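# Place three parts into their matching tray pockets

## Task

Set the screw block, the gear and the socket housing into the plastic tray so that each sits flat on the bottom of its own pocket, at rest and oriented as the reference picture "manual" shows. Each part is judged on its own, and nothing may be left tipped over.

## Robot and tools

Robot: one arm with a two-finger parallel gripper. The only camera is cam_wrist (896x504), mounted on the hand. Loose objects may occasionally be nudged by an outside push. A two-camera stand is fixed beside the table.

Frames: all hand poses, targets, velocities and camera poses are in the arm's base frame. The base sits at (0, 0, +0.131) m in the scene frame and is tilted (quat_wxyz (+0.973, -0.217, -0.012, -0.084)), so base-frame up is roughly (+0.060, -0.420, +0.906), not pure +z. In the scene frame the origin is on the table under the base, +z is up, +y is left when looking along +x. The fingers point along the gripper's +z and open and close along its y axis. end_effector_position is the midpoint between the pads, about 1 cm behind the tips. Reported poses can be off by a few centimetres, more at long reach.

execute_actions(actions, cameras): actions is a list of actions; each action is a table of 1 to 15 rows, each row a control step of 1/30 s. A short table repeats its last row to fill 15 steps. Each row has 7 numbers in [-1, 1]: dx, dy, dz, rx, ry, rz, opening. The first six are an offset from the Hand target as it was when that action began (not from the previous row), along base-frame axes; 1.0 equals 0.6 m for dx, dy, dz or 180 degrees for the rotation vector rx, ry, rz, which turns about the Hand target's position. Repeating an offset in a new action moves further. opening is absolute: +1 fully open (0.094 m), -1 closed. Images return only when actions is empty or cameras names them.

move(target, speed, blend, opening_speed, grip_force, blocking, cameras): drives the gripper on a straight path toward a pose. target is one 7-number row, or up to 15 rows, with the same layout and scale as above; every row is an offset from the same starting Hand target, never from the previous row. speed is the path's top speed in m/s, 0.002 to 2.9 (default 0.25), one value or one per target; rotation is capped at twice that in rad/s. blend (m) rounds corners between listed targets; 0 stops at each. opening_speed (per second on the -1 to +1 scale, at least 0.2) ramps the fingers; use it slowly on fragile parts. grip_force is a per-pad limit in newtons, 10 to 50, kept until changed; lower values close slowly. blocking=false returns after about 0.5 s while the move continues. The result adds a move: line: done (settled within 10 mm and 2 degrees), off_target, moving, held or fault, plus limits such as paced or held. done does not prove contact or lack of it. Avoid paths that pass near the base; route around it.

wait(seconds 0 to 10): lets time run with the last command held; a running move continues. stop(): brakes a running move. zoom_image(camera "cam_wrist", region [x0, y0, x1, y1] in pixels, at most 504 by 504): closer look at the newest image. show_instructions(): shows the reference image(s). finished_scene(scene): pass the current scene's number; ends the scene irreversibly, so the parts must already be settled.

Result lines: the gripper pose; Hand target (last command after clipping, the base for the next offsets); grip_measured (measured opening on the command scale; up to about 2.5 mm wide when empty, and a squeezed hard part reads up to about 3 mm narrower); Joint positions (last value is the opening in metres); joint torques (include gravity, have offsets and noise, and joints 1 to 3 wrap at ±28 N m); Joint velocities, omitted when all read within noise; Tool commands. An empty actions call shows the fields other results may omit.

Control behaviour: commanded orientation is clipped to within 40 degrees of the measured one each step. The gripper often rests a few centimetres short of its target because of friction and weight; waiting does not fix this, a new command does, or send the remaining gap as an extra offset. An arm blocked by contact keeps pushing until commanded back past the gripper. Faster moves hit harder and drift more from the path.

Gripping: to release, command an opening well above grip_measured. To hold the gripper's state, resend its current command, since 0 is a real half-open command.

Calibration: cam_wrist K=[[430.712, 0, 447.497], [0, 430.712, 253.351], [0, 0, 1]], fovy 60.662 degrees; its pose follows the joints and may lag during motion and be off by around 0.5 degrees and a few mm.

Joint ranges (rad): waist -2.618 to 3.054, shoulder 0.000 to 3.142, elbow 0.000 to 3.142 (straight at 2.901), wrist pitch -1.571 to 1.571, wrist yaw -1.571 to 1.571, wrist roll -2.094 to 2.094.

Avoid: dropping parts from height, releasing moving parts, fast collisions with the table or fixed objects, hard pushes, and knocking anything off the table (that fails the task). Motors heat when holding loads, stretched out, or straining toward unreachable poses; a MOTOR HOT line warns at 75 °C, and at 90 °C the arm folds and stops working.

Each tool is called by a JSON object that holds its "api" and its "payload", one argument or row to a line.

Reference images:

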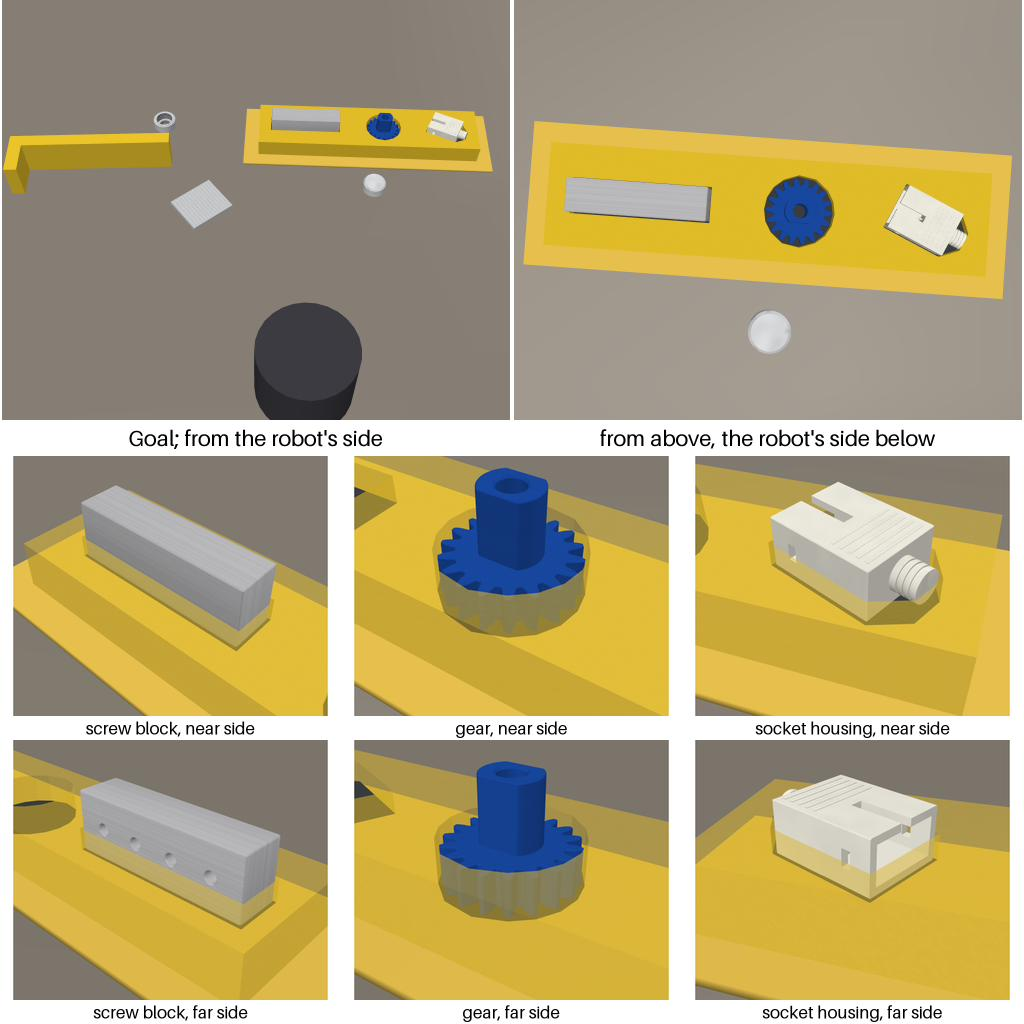

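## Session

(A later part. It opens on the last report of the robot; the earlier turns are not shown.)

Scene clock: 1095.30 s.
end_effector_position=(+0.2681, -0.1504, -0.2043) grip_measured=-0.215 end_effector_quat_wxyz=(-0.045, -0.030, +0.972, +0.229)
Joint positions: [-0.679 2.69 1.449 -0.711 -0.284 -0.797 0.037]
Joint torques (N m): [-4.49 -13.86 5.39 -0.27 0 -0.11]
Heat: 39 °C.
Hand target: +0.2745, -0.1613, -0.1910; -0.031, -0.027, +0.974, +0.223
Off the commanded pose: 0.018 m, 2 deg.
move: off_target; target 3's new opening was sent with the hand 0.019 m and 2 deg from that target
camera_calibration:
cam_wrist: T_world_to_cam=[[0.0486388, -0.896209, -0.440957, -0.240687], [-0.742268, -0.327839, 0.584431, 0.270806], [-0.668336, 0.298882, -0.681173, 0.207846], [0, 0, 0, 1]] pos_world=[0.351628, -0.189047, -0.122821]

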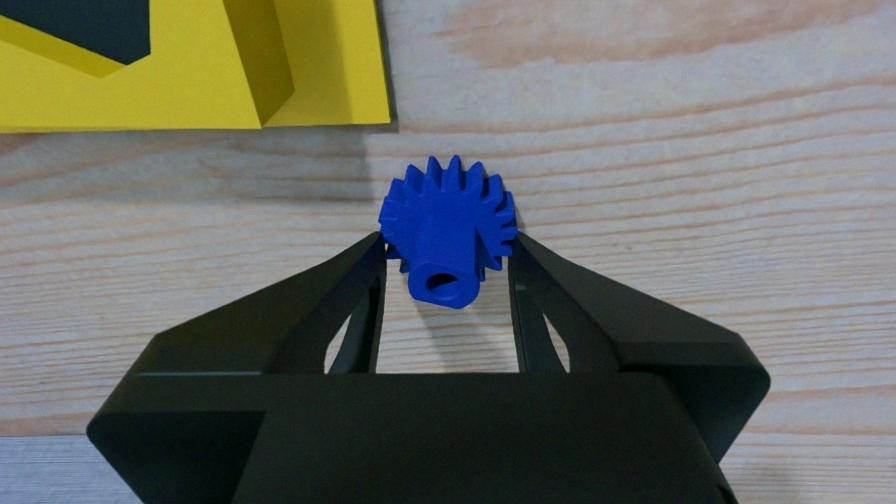

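{"api": "move", "payload": {
  "target": [
    [0,0,0,0,0,0,0.2],
    [0.0035,-0.0245,0.0528,0,0,0,0.2],
    [-0.0012,0.0084,-0.0181,0,0,0,0.2]
  ],
  "speed": 0.12,
  "opening_speed": 0.8,
  "cameras": ["all"]
}}

Scene clock: 1112.83 s.
end_effector_position=(+0.2752, -0.1630, -0.1936) grip_measured=+0.198 end_effector_quat_wxyz=(-0.030, -0.030, +0.976, +0.215)
Joint positions: [-0.694 2.653 1.453 -0.713 -0.279 -0.804 0.056]
Joint torques (N m): [-2.63 -9.48 4.67 0.12 -0.07 0.07]
Heat: 42 °C.
Hand target: +0.2737, -0.1560, -0.2019; -0.031, -0.027, +0.974, +0.223
Off the commanded pose: 0.011 m, 1 deg.
move: off_target
camera_calibration:
cam_wrist: T_world_to_cam=[[0.0561237, -0.908122, -0.414928, -0.246647], [-0.761683, -0.307632, 0.570265, 0.271623], [-0.645515, 0.284038, -0.708966, 0.209676], [0, 0, 0, 1]] pos_world=[0.356082, -0.199982, -0.108585]

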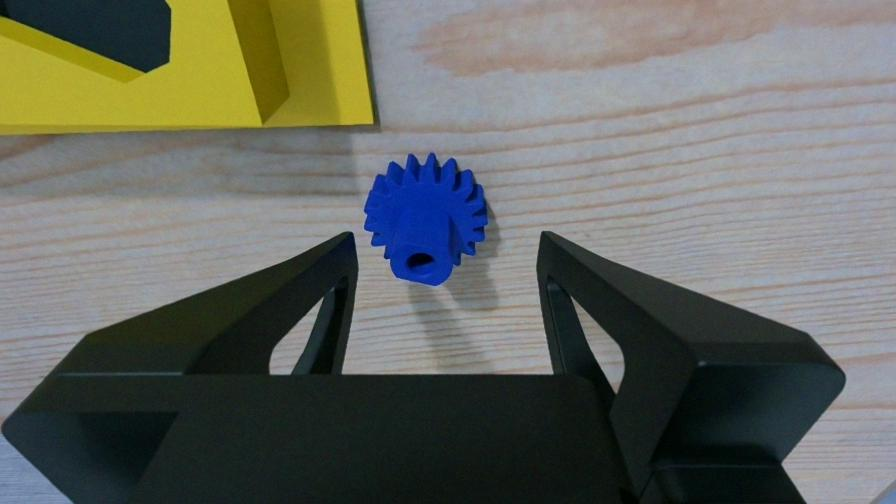

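{"api": "move", "payload": {
  "target": [
    [-0.0023,0.0133,0.0008,0,0,0,0.2],
    [-0.0023,0.0133,0.0008,0,0,0,-0.85]
  ],
  "speed": 0.1,
  "opening_speed": 0.5,
  "cameras": ["all"]
}}

Scene clock: 1126.87 s.
end_effector_position=(+0.2719, -0.1536, -0.1974) grip_measured=-0.636 end_effector_quat_wxyz=(-0.034, -0.029, +0.975, +0.218)
Joint positions: [-0.68 2.653 1.421 -0.686 -0.284 -0.789 0.017]
Joint torques (N m): [-2.59 -10.32 4.27 0.1 -0.07 0.05]
Heat: 42 °C.
Hand target: +0.2723, -0.1481, -0.2015; -0.031, -0.027, +0.974, +0.223
Off the commanded pose: 0.007 m, 1 deg.
move: done
camera_calibration:
cam_wrist: T_world_to_cam=[[0.052126, -0.905696, -0.420711, -0.239123], [-0.757738, -0.310278, 0.574074, 0.273501], [-0.650474, 0.288864, -0.702453, 0.205483], [0, 0, 0, 1]] pos_world=[0.353368, -0.191068, -0.113269]

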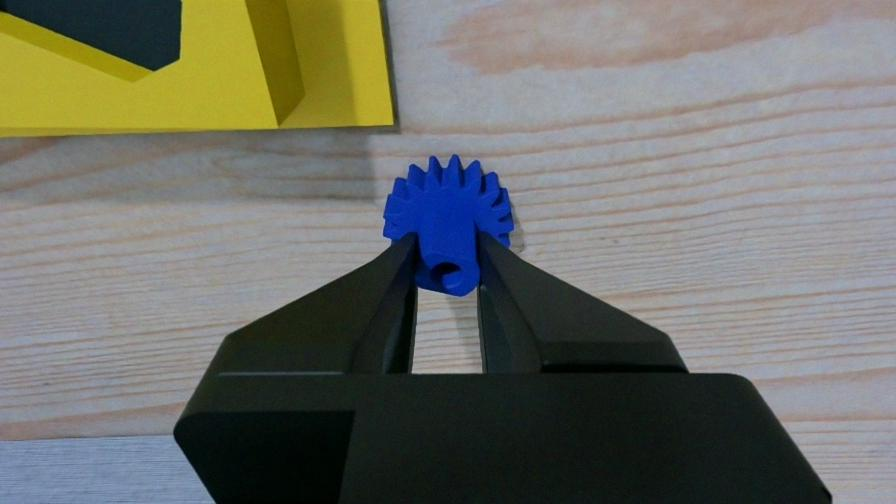

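{"api": "move", "payload": {
  "target": [
    [0.009,-0.063,0.1358,0,0,0,-0.85],
    [0.1197,0.1718,0.2375,0,0,0,-0.85]
  ],
  "speed": [0.2,0.35],
  "blend": [0.03,0],
  "cameras": ["all"]
}}

Scene clock: 1146.47 s.
end_effector_position=(+0.3451, -0.0430, -0.0683) grip_measured=-0.636 end_effector_quat_wxyz=(-0.035, -0.036, +0.974, +0.220)
Joint positions: [-0.324 2.3 1.408 -0.914 -0.387 -0.445 0.017]
Joint torques (N m): [-4.71 -11.58 4.86 -0.22 -0.02 0.06]
Heat: 44 °C.
Hand target: +0.3442, -0.0451, -0.0589; -0.031, -0.027, +0.974, +0.223
Off the commanded pose: 0.010 m, 1 deg.
move: done
camera_calibration:
cam_wrist: T_world_to_cam=[[0.0657262, -0.9028, -0.425008, -0.0933345], [-0.752888, -0.324396, 0.572649, 0.286678], [-0.654858, 0.282345, -0.701029, 0.313201], [0, 0, 0, 1]] pos_world=[0.427073, -0.0796962, 0.0157294]

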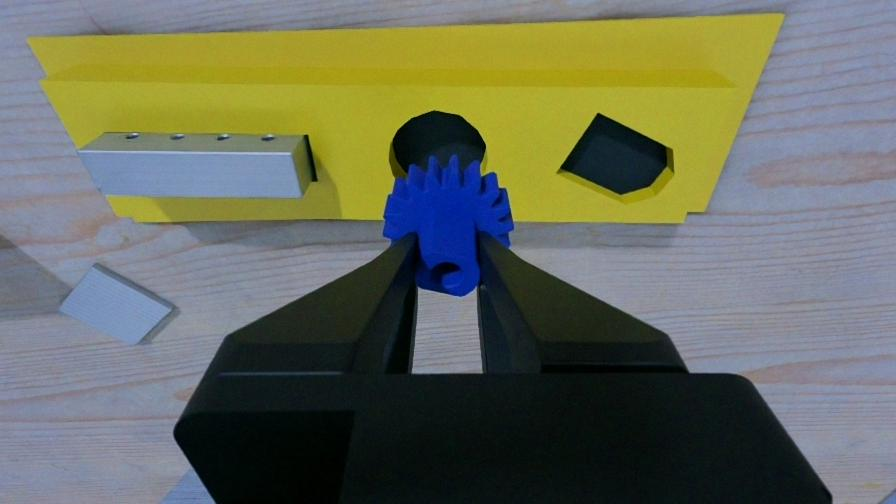

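{"api": "move", "payload": {
  "target": [-0.0037,0.036,-0.0603,0,0,0,-0.85],
  "speed": 0.12,
  "cameras": ["all"]
}}

Scene clock: 1171.93 s.
end_effector_position=(+0.3446, -0.0275, -0.0860) grip_measured=-0.636 end_effector_quat_wxyz=(-0.026, -0.031, +0.975, +0.217)
Joint positions: [-0.285 2.306 1.335 -0.796 -0.396 -0.388 0.017]
Joint torques (N m): [-3.62 -7.95 4.51 0.12 -0.04 0.04]
Heat: 47 °C.
Hand target: +0.3421, -0.0235, -0.0950; -0.031, -0.027, +0.974, +0.223
Off the commanded pose: 0.010 m, 1 deg.
move: done
camera_calibration:
cam_wrist: T_world_to_cam=[[0.0594171, -0.906655, -0.417669, -0.0840416], [-0.766603, -0.309433, 0.562647, 0.305791], [-0.639367, 0.286755, -0.713429, 0.289794], [0, 0, 0, 1]] pos_world=[0.424698, -0.0646745, -0.000406696]

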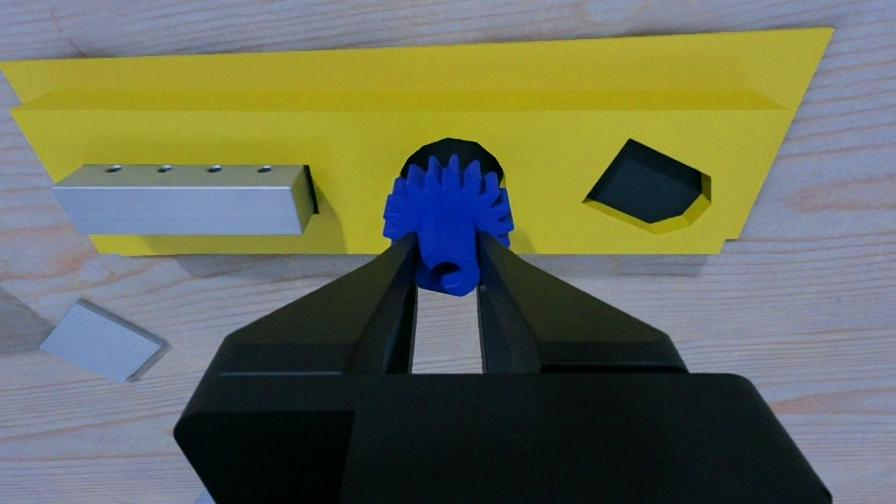

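{"api": "move", "payload": {
  "target": [-0.0068,0.0097,-0.03,0,0,0,-0.85],
  "speed": 0.08,
  "cameras": ["all"]
}}

Scene clock: 1196.37 s.
end_effector_position=(+0.3402, -0.0225, -0.1047) grip_measured=-0.636 end_effector_quat_wxyz=(-0.027, -0.029, +0.975, +0.217)
Joint positions: [-0.276 2.34 1.299 -0.724 -0.398 -0.375 0.017]
Joint torques (N m): [-3.41 -8.08 4.38 0.11 -0.05 0.05]
Heat: 44 °C.
Hand target: +0.3379, -0.0177, -0.1131; -0.031, -0.027, +0.974, +0.223
Off the commanded pose: 0.010 m, 1 deg.
move: done
camera_calibration:
cam_wrist: T_world_to_cam=[[0.0560377, -0.906715, -0.418005, -0.0859994], [-0.766011, -0.30757, 0.564472, 0.314476], [-0.640381, 0.288565, -0.711788, 0.272778], [0, 0, 0, 1]] pos_world=[0.420393, -0.0599679, -0.0193008]

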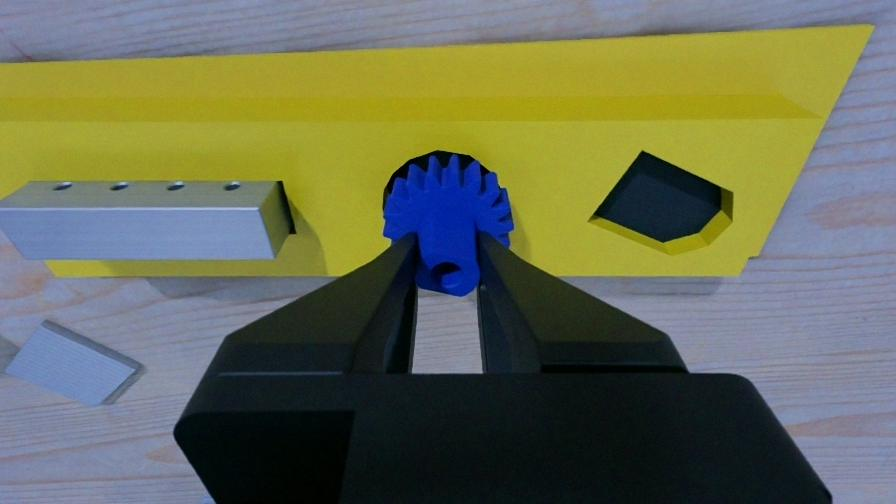

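{"api": "move", "payload": {
  "target": [-0.0028,0.0162,-0.0292,0,0,0,-0.85],
  "speed": 0.06,
  "cameras": ["all"]
}}

Scene clock: 1209.23 s.
end_effector_position=(+0.3416, -0.0181, -0.1132) grip_measured=-0.636 end_effector_quat_wxyz=(-0.023, -0.025, +0.976, +0.215)
Joint positions: [-0.263 2.355 1.285 -0.678 -0.401 -0.351 0.017]
Joint torques (N m): [-2.61 -6.78 3.45 0.37 -0.07 0.06]
Heat: 43 °C.
Hand target: +0.3362, -0.0080, -0.1306; -0.031, -0.027, +0.974, +0.223
Off the commanded pose: 0.021 m, 1 deg.
move: off_target
camera_calibration:
cam_wrist: T_world_to_cam=[[0.049628, -0.908495, -0.414939, -0.0831068], [-0.772129, -0.298422, 0.561035, 0.323607], [-0.633524, 0.292543, -0.716286, 0.263618], [0, 0, 0, 1]] pos_world=[0.421, -0.0560505, -0.0272134]

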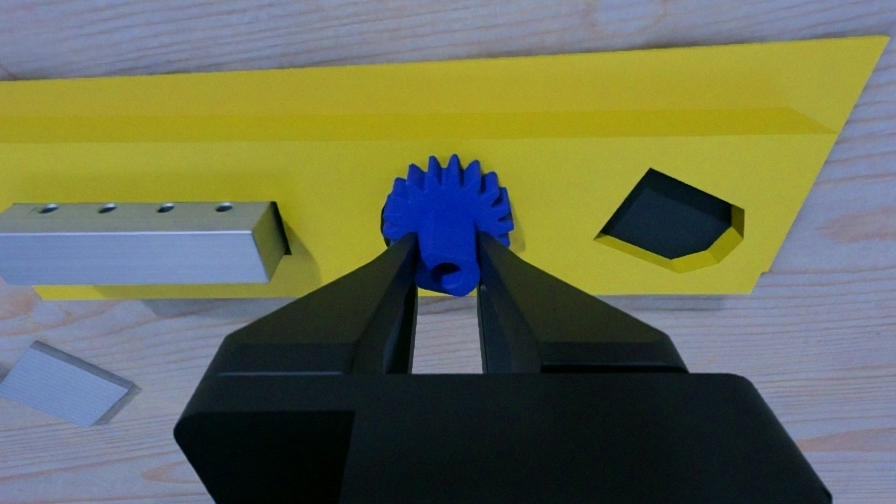

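{"api": "move", "payload": {
  "target": [
    [-0.0005,-0.0182,0.0468,0,0,0,-0.85],
    [-0.0035,0.0028,0.0015,0,0,0,-0.85]
  ],
  "speed": 0.06,
  "cameras": ["all"]
}}

Scene clock: 1229.57 s.
end_effector_position=(+0.3359, -0.0119, -0.1213) grip_measured=-0.636 end_effector_quat_wxyz=(-0.029, -0.029, +0.976, +0.216)
Joint positions: [-0.249 2.368 1.262 -0.651 -0.4 -0.346 0.017]
Joint torques (N m): [-3.36 -8.02 4.14 0.17 -0.08 0.06]
Heat: 40 °C.
Hand target: +0.3341, -0.0064, -0.1296; -0.031, -0.027, +0.974, +0.223
Off the commanded pose: 0.010 m, 1 deg.
move: done
camera_calibration:
cam_wrist: T_world_to_cam=[[0.0540276, -0.907603, -0.416338, -0.0821968], [-0.763542, -0.306245, 0.568522, 0.323519], [-0.643494, 0.287176, -0.709539, 0.256448], [0, 0, 0, 1]] pos_world=[0.416484, -0.0491715, -0.0361893]

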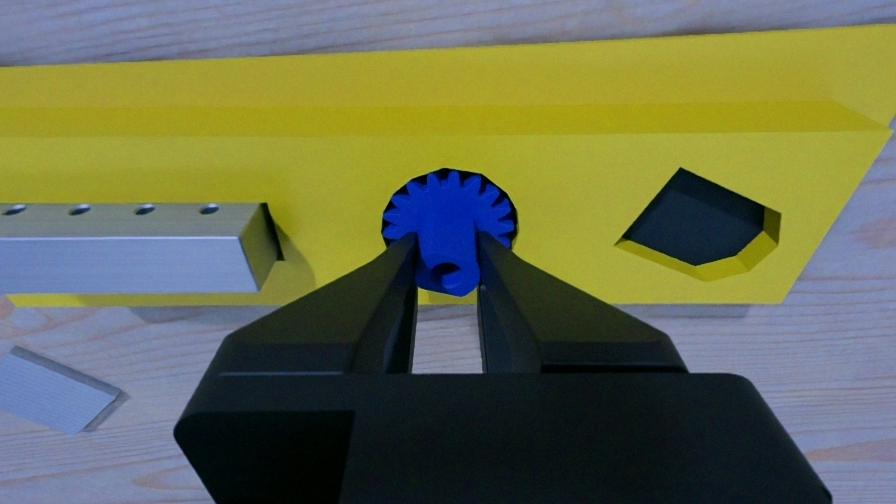

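{"api": "move", "payload": {
  "target": [
    [-0.001,0.0091,-0.0196,0,0,0,-0.85],
    [-0.001,0.0091,-0.0196,0,0,0,0]
  ],
  "speed": 0.05,
  "opening_speed": 0.6,
  "cameras": ["all"]
}}

Scene clock: 1242.60 s.
end_effector_position=(+0.3391, -0.0093, -0.1277) grip_measured=-0.228 end_effector_quat_wxyz=(-0.023, -0.026, +0.976, +0.215)
Joint positions: [-0.241 2.383 1.258 -0.614 -0.405 -0.329 0.036]
Joint torques (N m): [-2.92 -7.2 3.73 0.26 -0.06 0.05]
Heat: 40 °C.
Hand target: +0.3335, -0.0008, -0.1414; -0.031, -0.027, +0.974, +0.223
Off the commanded pose: 0.017 m, 1 deg.
move: off_target; target 2's new opening was sent with the hand 0.019 m and 1 deg from that target
camera_calibration:
cam_wrist: T_world_to_cam=[[0.0513394, -0.908563, -0.41458, -0.0815322], [-0.772167, -0.299378, 0.560474, 0.332447], [-0.633343, 0.291351, -0.716932, 0.248858], [0, 0, 0, 1]] pos_world=[0.418502, -0.0470547, -0.0417153]

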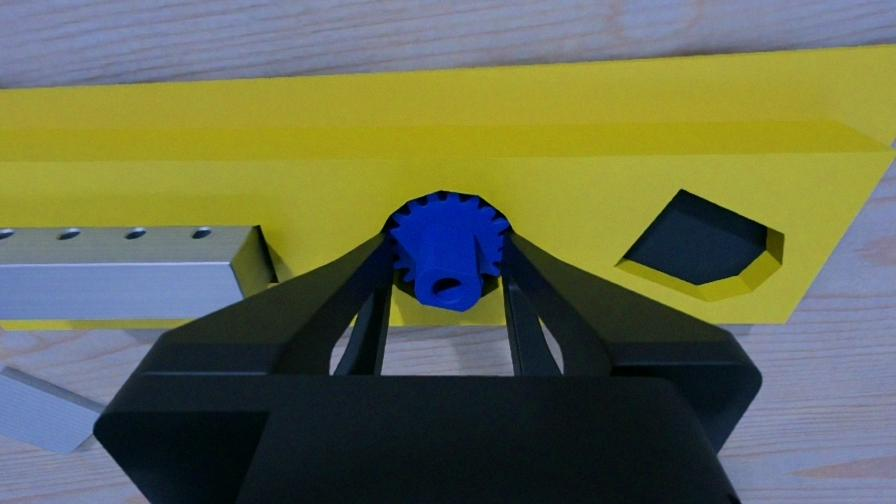

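{"api": "move", "payload": {
  "target": [
    [0.014,-0.098,0.2113,0,0,0,0.2],
    [-0.1617,0.317,0.4523,0.0277,-0.158,-0.05,1]
  ],
  "speed": [0.2,0.45],
  "blend": [0.03,0],
  "cameras": ["all"]
}}

{"api": "zoom_image", "payload": {
  "camera": "cam_wrist",
  "region": [300, 20, 600, 220]
}}

Scene clock: 1261.23 s.
end_effector_position=(+0.2347, +0.1896, +0.1304) grip_measured=+0.998 end_effector_quat_wxyz=(+0.220, -0.009, +0.942, +0.254)
Joint positions: [0.562 1.085 0.739 -0.562 -0.192 0.608 0.094]
Joint torques (N m): [-0.75 -4.07 5.56 0.83 0.32 0.04]
Heat: 39 °C.
Hand target: +0.2365, +0.1894, +0.1298; +0.228, -0.007, +0.940, +0.253
Off the commanded pose: 0.002 m, 1 deg.
move: done
camera_calibration:
cam_wrist: T_world_to_cam=[[0.135009, -0.875003, -0.464911, 0.192082], [-0.970217, -0.211984, 0.117225, 0.254386], [-0.201126, 0.435239, -0.877562, 0.202053], [0, 0, 0, 1]] pos_world=[0.261515, 0.134057, 0.236795]

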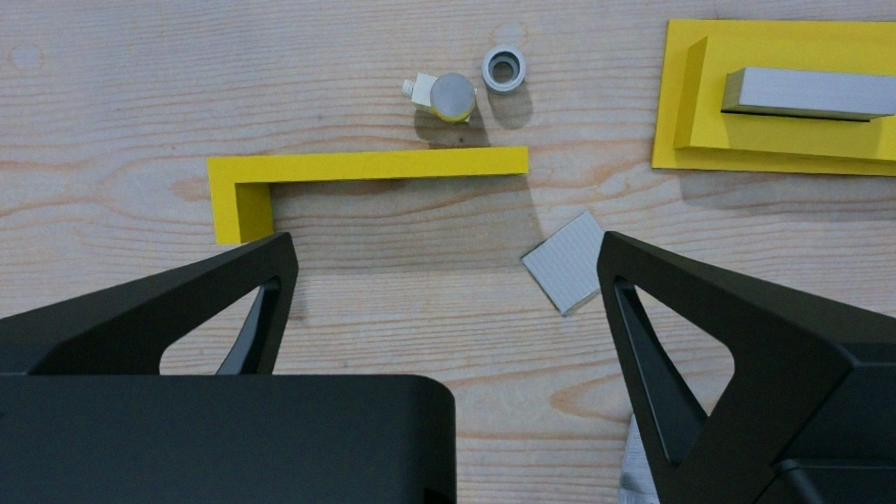

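Scaled by 1.680 from the camera's 896x504 image, which has a finer 1280x720 frame.

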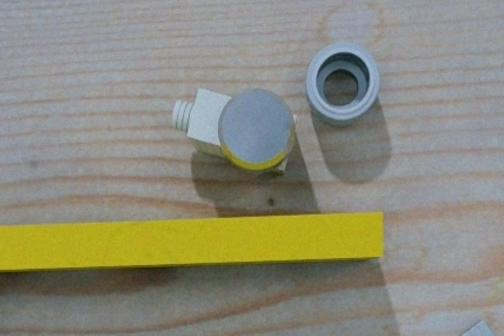

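{"api": "move", "payload": {
  "target": [0.118,0.0558,-0.061,-0.0367,0.138,0.0664,1],
  "speed": 0.35,
  "cameras": ["all"]
}}

{"api": "zoom_image", "payload": {
  "camera": "cam_wrist",
  "region": [330, 20, 580, 220]
}}

Scene clock: 1295.97 s.
end_effector_position=(+0.3019, +0.2272, +0.0951) grip_measured=+0.998 end_effector_quat_wxyz=(-0.002, -0.068, +0.974, +0.218)
Joint positions: [0.452 1.814 1.385 -0.973 -0.408 0.347 0.094]
Joint torques (N m): [-4.71 -7.35 7.34 -0.13 0.03 -0.09]
Heat: 36 °C.
Hand target: +0.3074, +0.2228, +0.0934; -0.007, -0.062, +0.974, +0.216
Off the commanded pose: 0.007 m, 1 deg.
move: done
camera_calibration:
cam_wrist: T_world_to_cam=[[0.142088, -0.897497, -0.417505, 0.197992], [-0.778715, -0.361734, 0.512592, 0.2703], [-0.611076, 0.252284, -0.750293, 0.321391], [0, 0, 0, 1]] pos_world=[0.378748, 0.194392, 0.185246]

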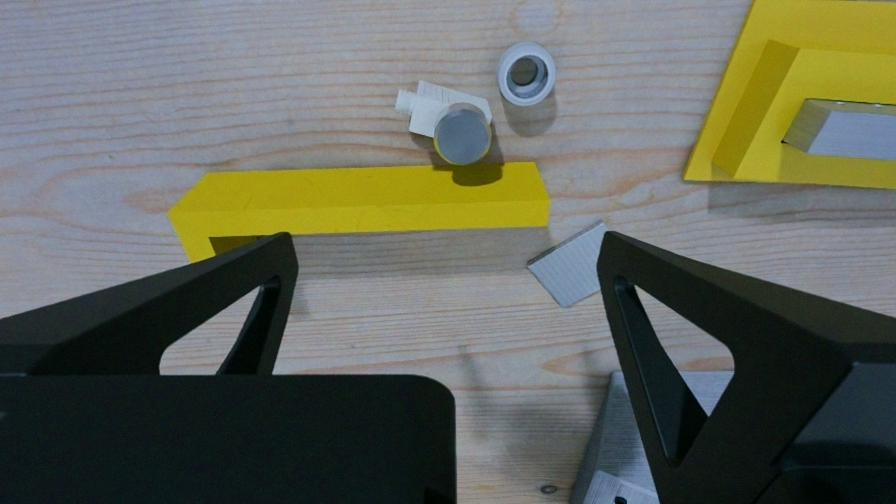

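Scaled by 2.016 from the camera's 896x504 image, which has a finer 1280x720 frame.

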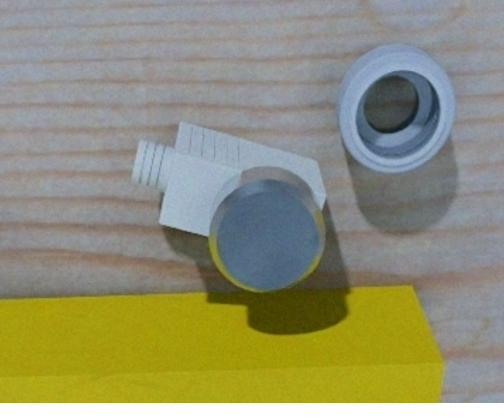

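{"api": "move", "payload": {
  "target": [-0.0022,0.052,-0.1411,0,0,0,0.3],
  "speed": 0.2,
  "cameras": ["all"]
}}

Scene clock: 1324.23 s.
end_effector_position=(+0.3042, +0.2532, +0.0150) grip_measured=+0.302 end_effector_quat_wxyz=(-0.010, -0.064, +0.973, +0.220)
Joint positions: [0.51 1.967 1.252 -0.672 -0.408 0.416 0.061]
Joint torques (N m): [-3.21 -8.34 4.67 0.13 0.14 0.06]
Heat: 36 °C.
Hand target: +0.3062, +0.2540, +0.0088; -0.007, -0.062, +0.974, +0.216
Off the commanded pose: 0.007 m, 1 deg.
move: done
camera_calibration:
cam_wrist: T_world_to_cam=[[0.131452, -0.896477, -0.423141, 0.190665], [-0.772166, -0.360277, 0.523412, 0.319994], [-0.621676, 0.257932, -0.739588, 0.257834], [0, 0, 0, 1]] pos_world=[0.382314, 0.21971, 0.10388]

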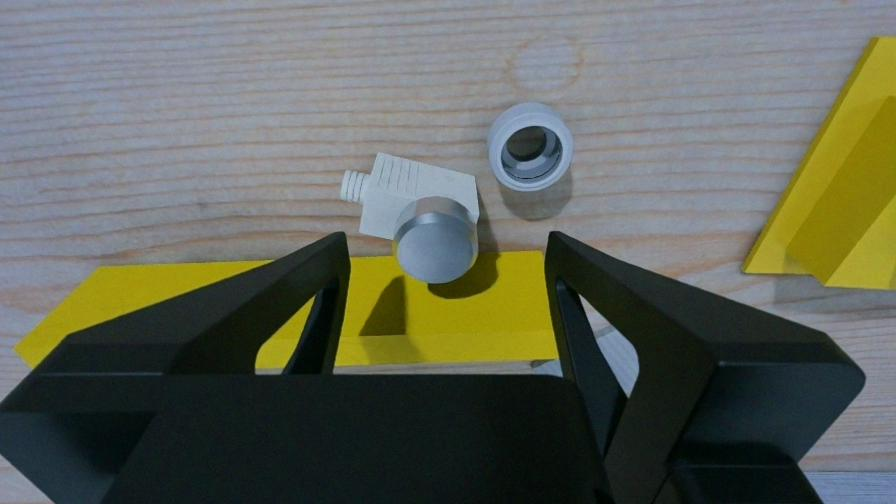

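{"api": "zoom_image", "payload": {
  "camera": "cam_wrist",
  "region": [330, 130, 500, 300]
}}

Scaled by 2.965 from the camera's 896x504 image, which has a finer 1280x720 frame.

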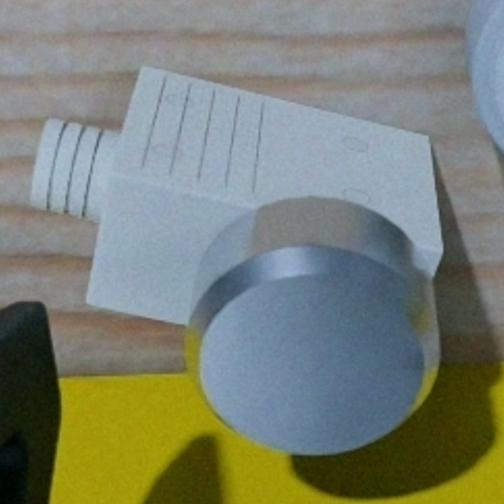

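{"api": "move", "payload": {
  "target": [
    [-0.004,0.0137,-0.0184,0,0,0,0.3],
    [-0.004,0.0137,-0.0184,0,0,0,-0.75]
  ],
  "speed": 0.06,
  "opening_speed": 0.5,
  "cameras": ["all"]
}}

Scene clock: 1393.47 s.
end_effector_position=(+0.3048, +0.2623, +0.0087) grip_measured=-0.459 end_effector_quat_wxyz=(-0.003, -0.065, +0.973, +0.224)
Joint positions: [0.531 1.983 1.243 -0.624 -0.403 0.44 0.025]
Joint torques (N m): [-3.06 -7.87 4.25 0.18 0.14 0.04]
Heat: 35 °C.
Hand target: +0.3036, +0.2622, -0.0023; -0.007, -0.062, +0.974, +0.216
Off the commanded pose: 0.011 m, 1 deg.
move: off_target; target 2's new opening was sent with the hand 0.011 m and 1 deg from that target
camera_calibration:
cam_wrist: T_world_to_cam=[[0.134901, -0.893664, -0.42798, 0.194231], [-0.779061, -0.362554, 0.511487, 0.329858], [-0.612263, 0.264422, -0.745127, 0.246724], [0, 0, 0, 1]] pos_world=[0.381838, 0.227929, 0.0982494]

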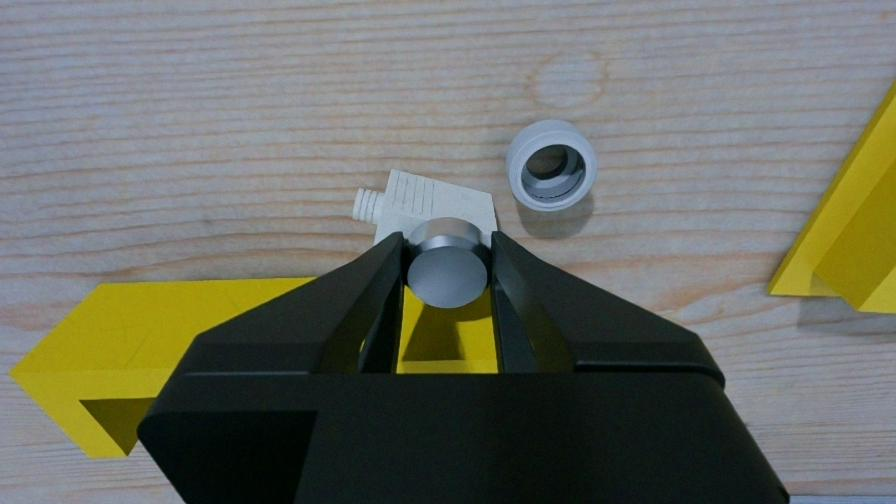

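{"api": "move", "payload": {
  "target": [
    [0.007,-0.049,0.1057,0,0,0,-0.75],
    [-0.2352,-0.0675,0.1132,0,0,0,-0.75],
    [-0.2447,-0.005,-0.0211,0,0,0,-0.75],
    [-0.2448,0.0003,-0.0332,0,0,0,-0.75]
  ],
  "speed": [0.2,0.35,0.2,0.04],
  "blend": [0.02,0.02,0.004,0],
  "cameras": ["all"]
}}

Scene clock: 1413.63 s.
end_effector_position=(+0.1575, +0.2640, -0.0149) grip_measured=-0.459 end_effector_quat_wxyz=(-0.008, -0.065, +0.972, +0.224)
Joint positions: [0.838 1.641 0.673 -0.287 -0.33 0.758 0.025]
Joint torques (N m): [-1.36 -5.27 3.07 0.16 0.17 0.06]
Heat: 36 °C.
Hand target: +0.1568, +0.2626, -0.0222; -0.007, -0.062, +0.974, +0.216
Off the commanded pose: 0.008 m, 1 deg.
move: done
camera_calibration:
cam_wrist: T_world_to_cam=[[0.132931, -0.89307, -0.429832, 0.205674], [-0.77373, -0.364539, 0.518124, 0.227494], [-0.619411, 0.263699, -0.739454, 0.139879], [0, 0, 0, 1]] pos_world=[0.235321, 0.229726, 0.0739693]

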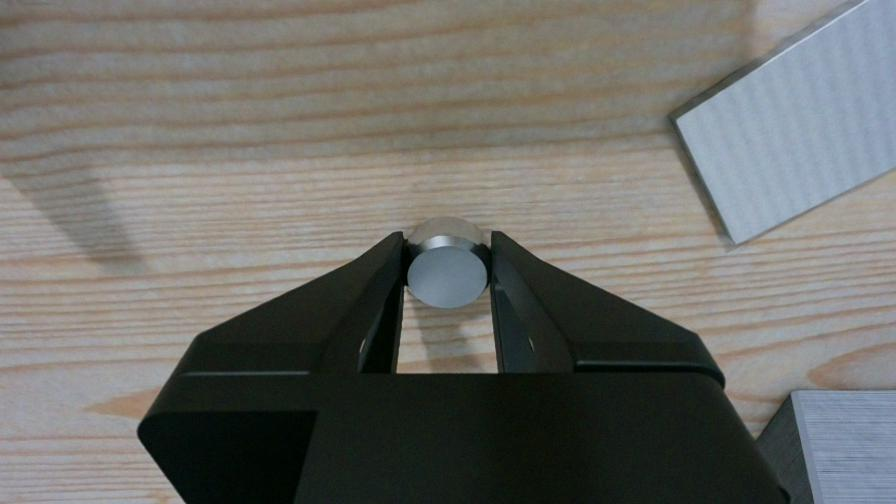

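{"api": "move", "payload": {
  "target": [
    [-0.001,0.007,-0.0158,0,0,0,-0.75],
    [-0.001,0.007,-0.0158,0,0,0,0]
  ],
  "speed": 0.03,
  "opening_speed": 0.5,
  "cameras": ["all"]
}}

Scene clock: 1421.17 s.
end_effector_position=(+0.1579, +0.2730, -0.0139) grip_measured=-0.002 end_effector_quat_wxyz=(-0.010, -0.064, +0.968, +0.241)
Joint positions: [0.844 1.655 0.676 -0.249 -0.354 0.774 0.047]
Joint torques (N m): [-0.9 -3.95 2.36 0.29 0.42 0.01]
Heat: 35 °C.
Hand target: +0.1561, +0.2667, -0.0317; -0.007, -0.062, +0.974, +0.216
Off the commanded pose: 0.019 m, 3 deg.
move: off_target; target 2's new opening was sent with the hand 0.016 m and 1 deg from that target
camera_calibration:
cam_wrist: T_world_to_cam=[[0.128558, -0.878102, -0.460879, 0.210223], [-0.770826, -0.380872, 0.510651, 0.234519], [-0.62394, 0.289609, -0.725828, 0.132318], [0, 0, 0, 1]] pos_world=[0.236306, 0.235599, 0.0731698]

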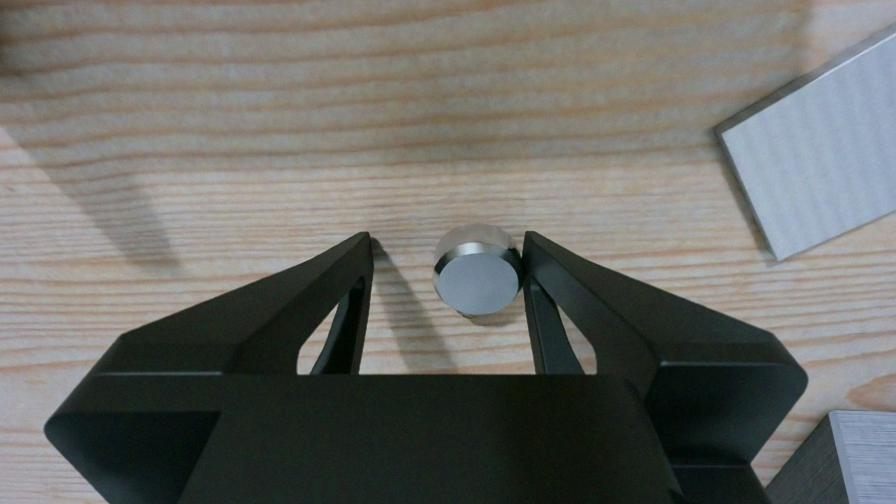

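{"api": "move", "payload": {
  "target": [
    [0.01,-0.07,0.151,0,0,0,0],
    [0.2467,-0.0362,0.1603,-0.0042,0.0292,-0.0629,0.9]
  ],
  "speed": [0.15,0.35],
  "blend": [0.02,0],
  "cameras": ["all"]
}}

{"api": "zoom_image", "payload": {
  "camera": "cam_wrist",
  "region": [350, 40, 560, 220]
}}

Scene clock: 1451.83 s.
end_effector_position=(+0.3002, +0.2482, +0.0681) grip_measured=+0.898 end_effector_quat_wxyz=(-0.025, +0.040, +0.975, +0.217)
Joint positions: [0.508 1.859 1.331 -0.846 -0.397 0.629 0.089]
Joint torques (N m): [-4.27 -7.51 7.02 -0.15 0.06 -0.1]
Heat: 35 °C.
Hand target: +0.3042, +0.2449, +0.0645; -0.031, +0.044, +0.976, +0.212
Off the commanded pose: 0.006 m, 1 deg.
move: done
camera_calibration:
cam_wrist: T_world_to_cam=[[-0.0782611, -0.906298, -0.41533, 0.273934], [-0.785834, -0.200279, 0.585109, 0.247543], [-0.613466, 0.372171, -0.696526, 0.2622], [0, 0, 0, 1]] pos_world=[0.376817, 0.200261, 0.151563]

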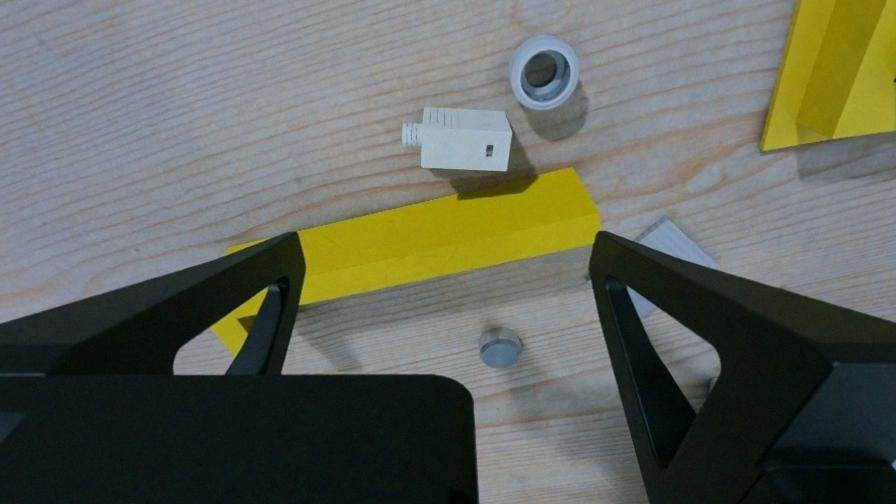

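Scaled by 2.400 from the camera's 896x504 image, which has a finer 1280x720 frame.

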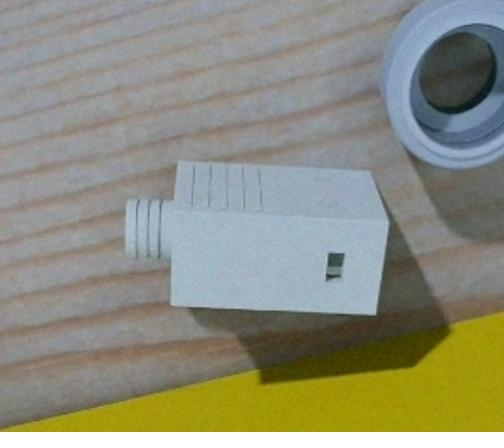

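{"api": "move", "payload": {
  "target": [
    [-0.0315,0.03,-0.0754,-0.0116,-0.1213,-0.0677,0.6],
    [-0.001,0.0598,-0.1462,-0.0116,-0.1213,-0.0677,0.6]
  ],
  "speed": [0.25,0.08],
  "blend": [0.005,0],
  "cameras": ["all"]
}}

Scene clock: 1484.40 s.
end_effector_position=(+0.3187, +0.2779, +0.0003) grip_measured=+0.602 end_effector_quat_wxyz=(+0.218, +0.108, +0.948, +0.206)
Joint positions: [0.738 1.843 0.879 0 0.054 0.948 0.075]
Joint torques (N m): [-2.17 -5.34 3.89 0.4 -0.15 0.16]
Heat: 35 °C.
Hand target: +0.3035, +0.2808, -0.0232; +0.177, +0.106, +0.957, +0.201
Off the commanded pose: 0.028 m, 5 deg.
move: off_target
camera_calibration:
cam_wrist: T_world_to_cam=[[-0.10997, -0.897269, -0.427568, 0.281786], [-0.982244, 0.0323218, 0.184804, 0.305751], [-0.151999, 0.440299, -0.884892, 0.0492633], [0, 0, 0, 1]] pos_world=[0.338798, 0.221265, 0.107571]

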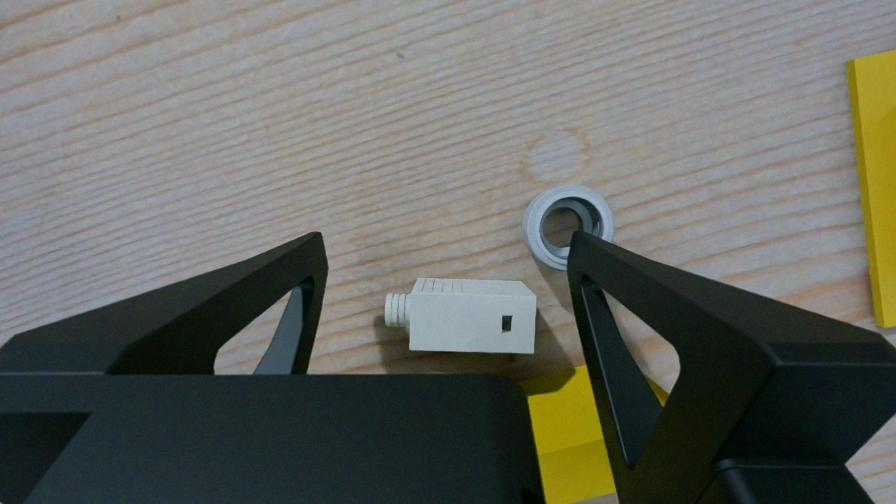

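{"api": "move", "payload": {
  "target": [
    [0.008,-0.056,0.1207,0,0,0,0.9],
    [0.008,-0.056,0.1207,0.0109,0.126,0.0577,0.9],
    [0,0.0035,-0.007,0.0109,0.126,0.0577,0.9]
  ],
  "speed": [0.2,0.3,0.12],
  "cameras": ["all"]
}}

Scene clock: 1513.47 s.
end_effector_position=(+0.3080, +0.2834, -0.0137) grip_measured=+0.898 end_effector_quat_wxyz=(-0.026, +0.057, +0.974, +0.216)
Joint positions: [0.581 2.064 1.268 -0.546 -0.379 0.742 0.089]
Joint torques (N m): [-3.04 -8.08 3.7 0.15 0.1 0.06]
Heat: 34 °C.
Hand target: +0.3035, +0.2829, -0.0275; -0.035, +0.060, +0.976, +0.208
Off the commanded pose: 0.014 m, 1 deg.
move: off_target
camera_calibration:
cam_wrist: T_world_to_cam=[[-0.112362, -0.904168, -0.412135, 0.282364], [-0.785243, -0.173365, 0.594423, 0.30086], [-0.608907, 0.390416, -0.690512, 0.190376], [0, 0, 0, 1]] pos_world=[0.383896, 0.233137, 0.0689908]

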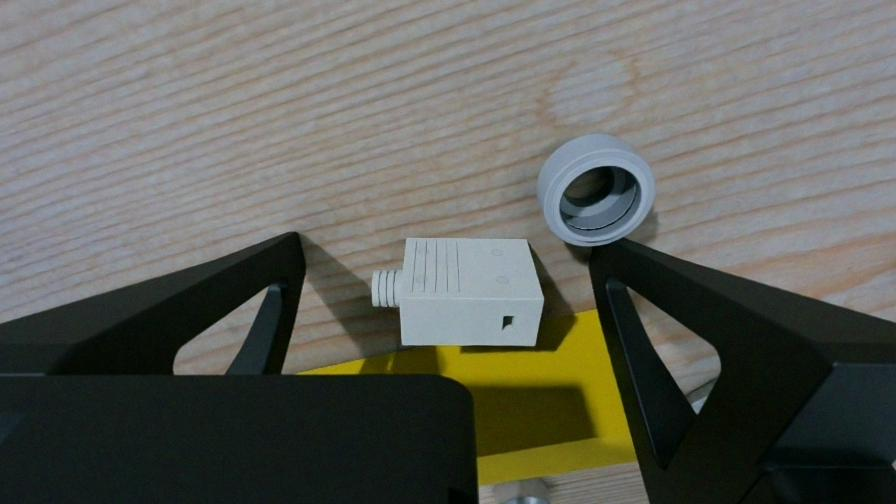

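{"api": "move", "payload": {
  "target": [0,0,0,0,0,0,0.05],
  "opening_speed": 0.5
}}

{"api": "move", "payload": {
  "target": [0.01,-0.075,0.17,0,0,0,0.05],
  "speed": 0.15,
  "cameras": ["all"]
}}

Scene clock: 1522.70 s.
end_effector_position=(+0.3081, +0.2834, -0.0137) grip_measured=+0.052 end_effector_quat_wxyz=(-0.026, +0.057, +0.974, +0.216)
Joint positions: [0.581 2.064 1.268 -0.546 -0.379 0.743 0.049]
Joint torques (N m): [-3.06 -8.06 3.7 0.16 0.1 0.06]
Heat: 35 °C.
Hand target: +0.3035, +0.2829, -0.0274; -0.035, +0.060, +0.976, +0.208
Off the commanded pose: 0.015 m, 1 deg.
move: off_target

Scene clock: 1524.27 s.
end_effector_position=(+0.3037, +0.2426, +0.0629) grip_measured=+0.052 end_effector_quat_wxyz=(-0.046, +0.058, +0.977, +0.202)
Joint positions: [0.492 1.905 1.381 -0.904 -0.394 0.639 0.049]
Joint torques (N m): [-4.82 -10.93 6.6 -0.21 0.07 -0.11]
Heat: 35 °C.
Hand target: +0.3096, +0.2379, +0.0746; -0.035, +0.060, +0.976, +0.208
Off the commanded pose: 0.014 m, 1 deg.
move: off_target
camera_calibration:
cam_wrist: T_world_to_cam=[[-0.12117, -0.915404, -0.383866, 0.28024], [-0.760013, -0.163199, 0.629084, 0.232574], [-0.638513, 0.367969, -0.675944, 0.270176], [0, 0, 0, 1]] pos_world=[0.383227, 0.195073, 0.14389]

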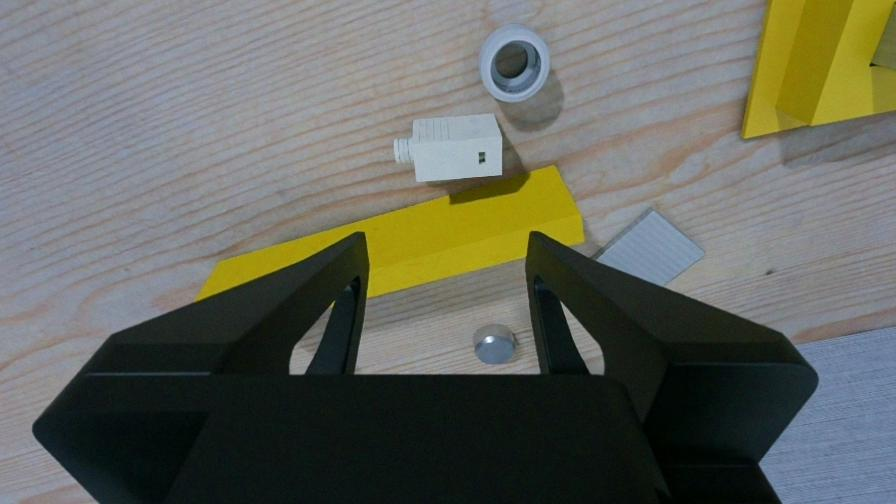

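{"api": "move", "payload": {
  "target": [-0.01,0.075,-0.17,0,0,0,0.6],
  "speed": 0.15
}}

{"api": "move", "payload": {
  "target": [0,0,0,0,0,0,-0.3],
  "opening_speed": 0.5,
  "cameras": ["all"]
}}

Scene clock: 1530.60 s.
end_effector_position=(+0.3081, +0.2828, -0.0141) grip_measured=+0.598 end_effector_quat_wxyz=(-0.027, +0.058, +0.974, +0.216)
Joint positions: [0.58 2.065 1.268 -0.546 -0.379 0.742 0.075]
Joint torques (N m): [-2.96 -8.12 3.7 0.17 0.11 0.05]
Heat: 35 °C.
Hand target: +0.3035, +0.2828, -0.0275; -0.035, +0.060, +0.976, +0.208
Off the commanded pose: 0.014 m, 1 deg.
move: off_target

Scene clock: 1532.60 s.
end_effector_position=(+0.3083, +0.2829, -0.0140) grip_measured=-0.063 end_effector_quat_wxyz=(-0.027, +0.058, +0.974, +0.216)
Joint positions: [0.58 2.065 1.268 -0.546 -0.379 0.743 0.044]
Joint torques (N m): [-2.93 -8.12 3.71 0.16 0.11 0.06]
Heat: 36 °C.
Hand target: +0.3035, +0.2828, -0.0275; -0.035, +0.060, +0.976, +0.208
Off the commanded pose: 0.014 m, 1 deg.
move: off_target
camera_calibration:
cam_wrist: T_world_to_cam=[[-0.115083, -0.903853, -0.412074, 0.282665], [-0.784769, -0.171599, 0.595559, 0.300556], [-0.60901, 0.391922, -0.689568, 0.190139], [0, 0, 0, 1]] pos_world=[0.384193, 0.232543, 0.0685945]

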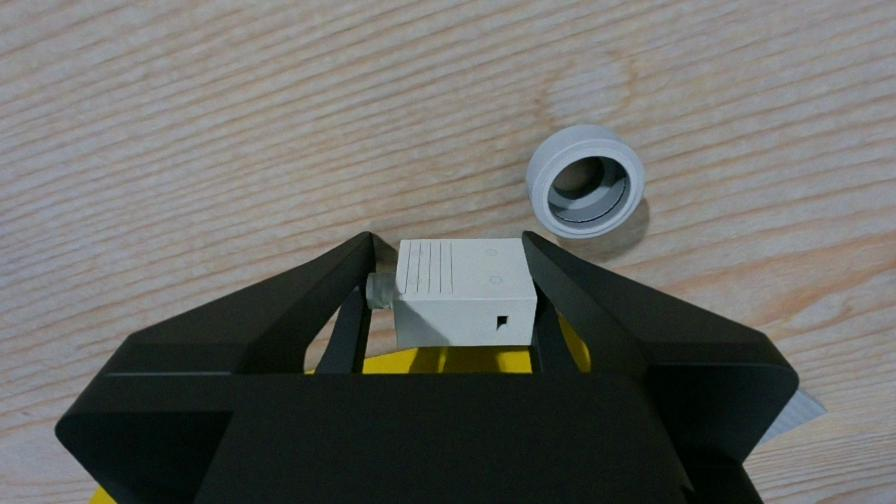

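{"api": "move", "payload": {
  "target": [
    [0.008,-0.056,0.1207,0,0,0,-0.3],
    [0.0345,-0.0137,0.1203,0.0268,0.2109,0.096,-0.3]
  ],
  "speed": [0.2,0.3],
  "blend": [0.01,0],
  "cameras": ["all"]
}}

Scene clock: 1563.57 s.
end_effector_position=(+0.3186, +0.2812, +0.0513) grip_measured=-0.063 end_effector_quat_wxyz=(-0.279, +0.006, +0.926, +0.253)
Joint positions: [0.442 2.49 2.12 -1.553 -0.704 0.325 0.044]
Joint torques (N m): [-6.57 -10.11 6.49 -0.88 -0.13 -0.09]
Heat: 38 °C.
Hand target: +0.3243, +0.2746, +0.0447; -0.381, -0.022, +0.900, +0.209
Off the commanded pose: 0.011 m, 13 deg.
joint sent to its limit — joint 4 (wrist pitch), lower limit. The joint targets are off in orientation, not in position.
move: off_target
camera_calibration:
cam_wrist: T_world_to_cam=[[-0.140024, -0.873884, -0.465532, 0.311511], [-0.378205, -0.387309, 0.840805, 0.188009], [-0.915071, 0.2938, -0.276275, 0.345929], [0, 0, 0, 1]] pos_world=[0.431275, 0.243409, 0.0825108]

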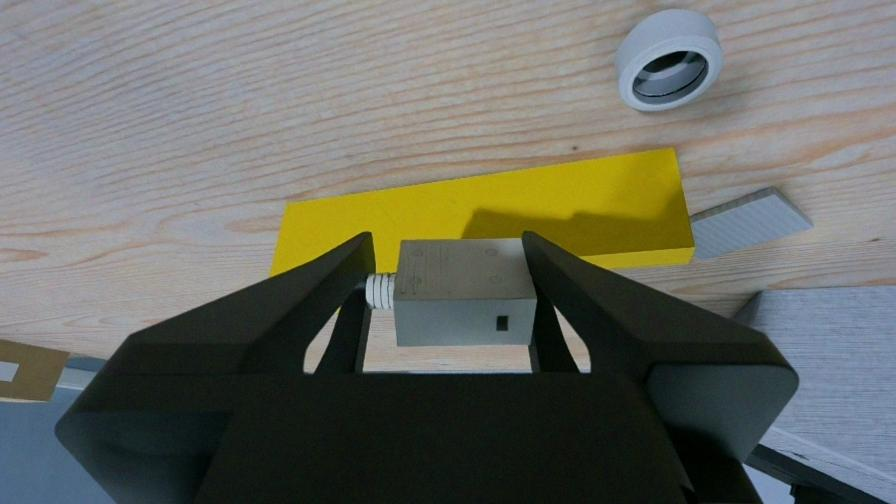

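{"api": "move", "payload": {
  "target": [-0.0065,0.0459,-0.0988,0,0,0,-0.3],
  "speed": 0.1,
  "cameras": ["all"]
}}

Scene clock: 1581.63 s.
end_effector_position=(+0.3235, +0.2985, -0.0039) grip_measured=-0.063 end_effector_quat_wxyz=(-0.311, +0.004, +0.919, +0.241)
Joint positions: [0.471 2.705 2.283 -1.565 -0.715 0.323 0.044]
Joint torques (N m): [-4.38 -10.29 6.27 -0.9 -0.14 -0.05]
Heat: 38 °C.
Hand target: +0.3203, +0.3022, -0.0145; -0.381, -0.022, +0.900, +0.209
Off the commanded pose: 0.012 m, 10 deg.
joint sent to its limit — joint 4 (wrist pitch), lower limit. The joint targets are off in orientation, not in position.
move: off_target
camera_calibration:
cam_wrist: T_world_to_cam=[[-0.145776, -0.885621, -0.440936, 0.307034], [-0.315771, -0.380732, 0.869098, 0.220965], [-0.93757, 0.265929, -0.224152, 0.346031], [0, 0, 0, 1]] pos_world=[0.438962, 0.264025, 0.0209056]

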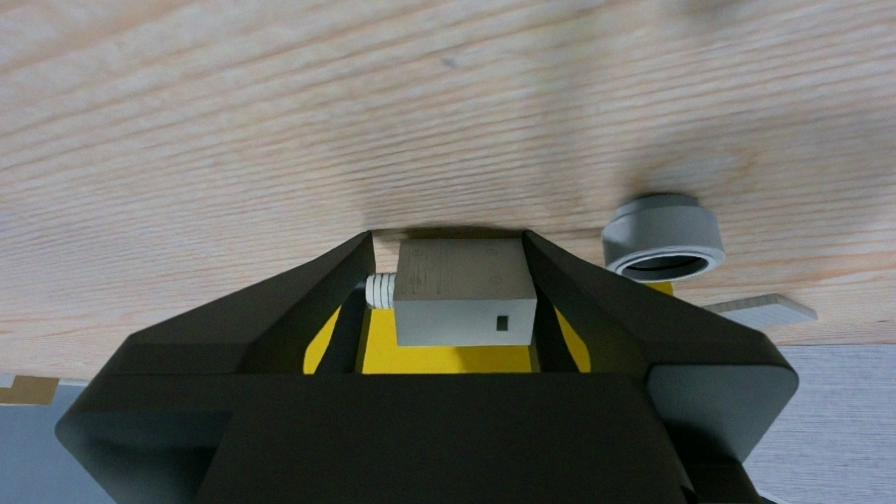

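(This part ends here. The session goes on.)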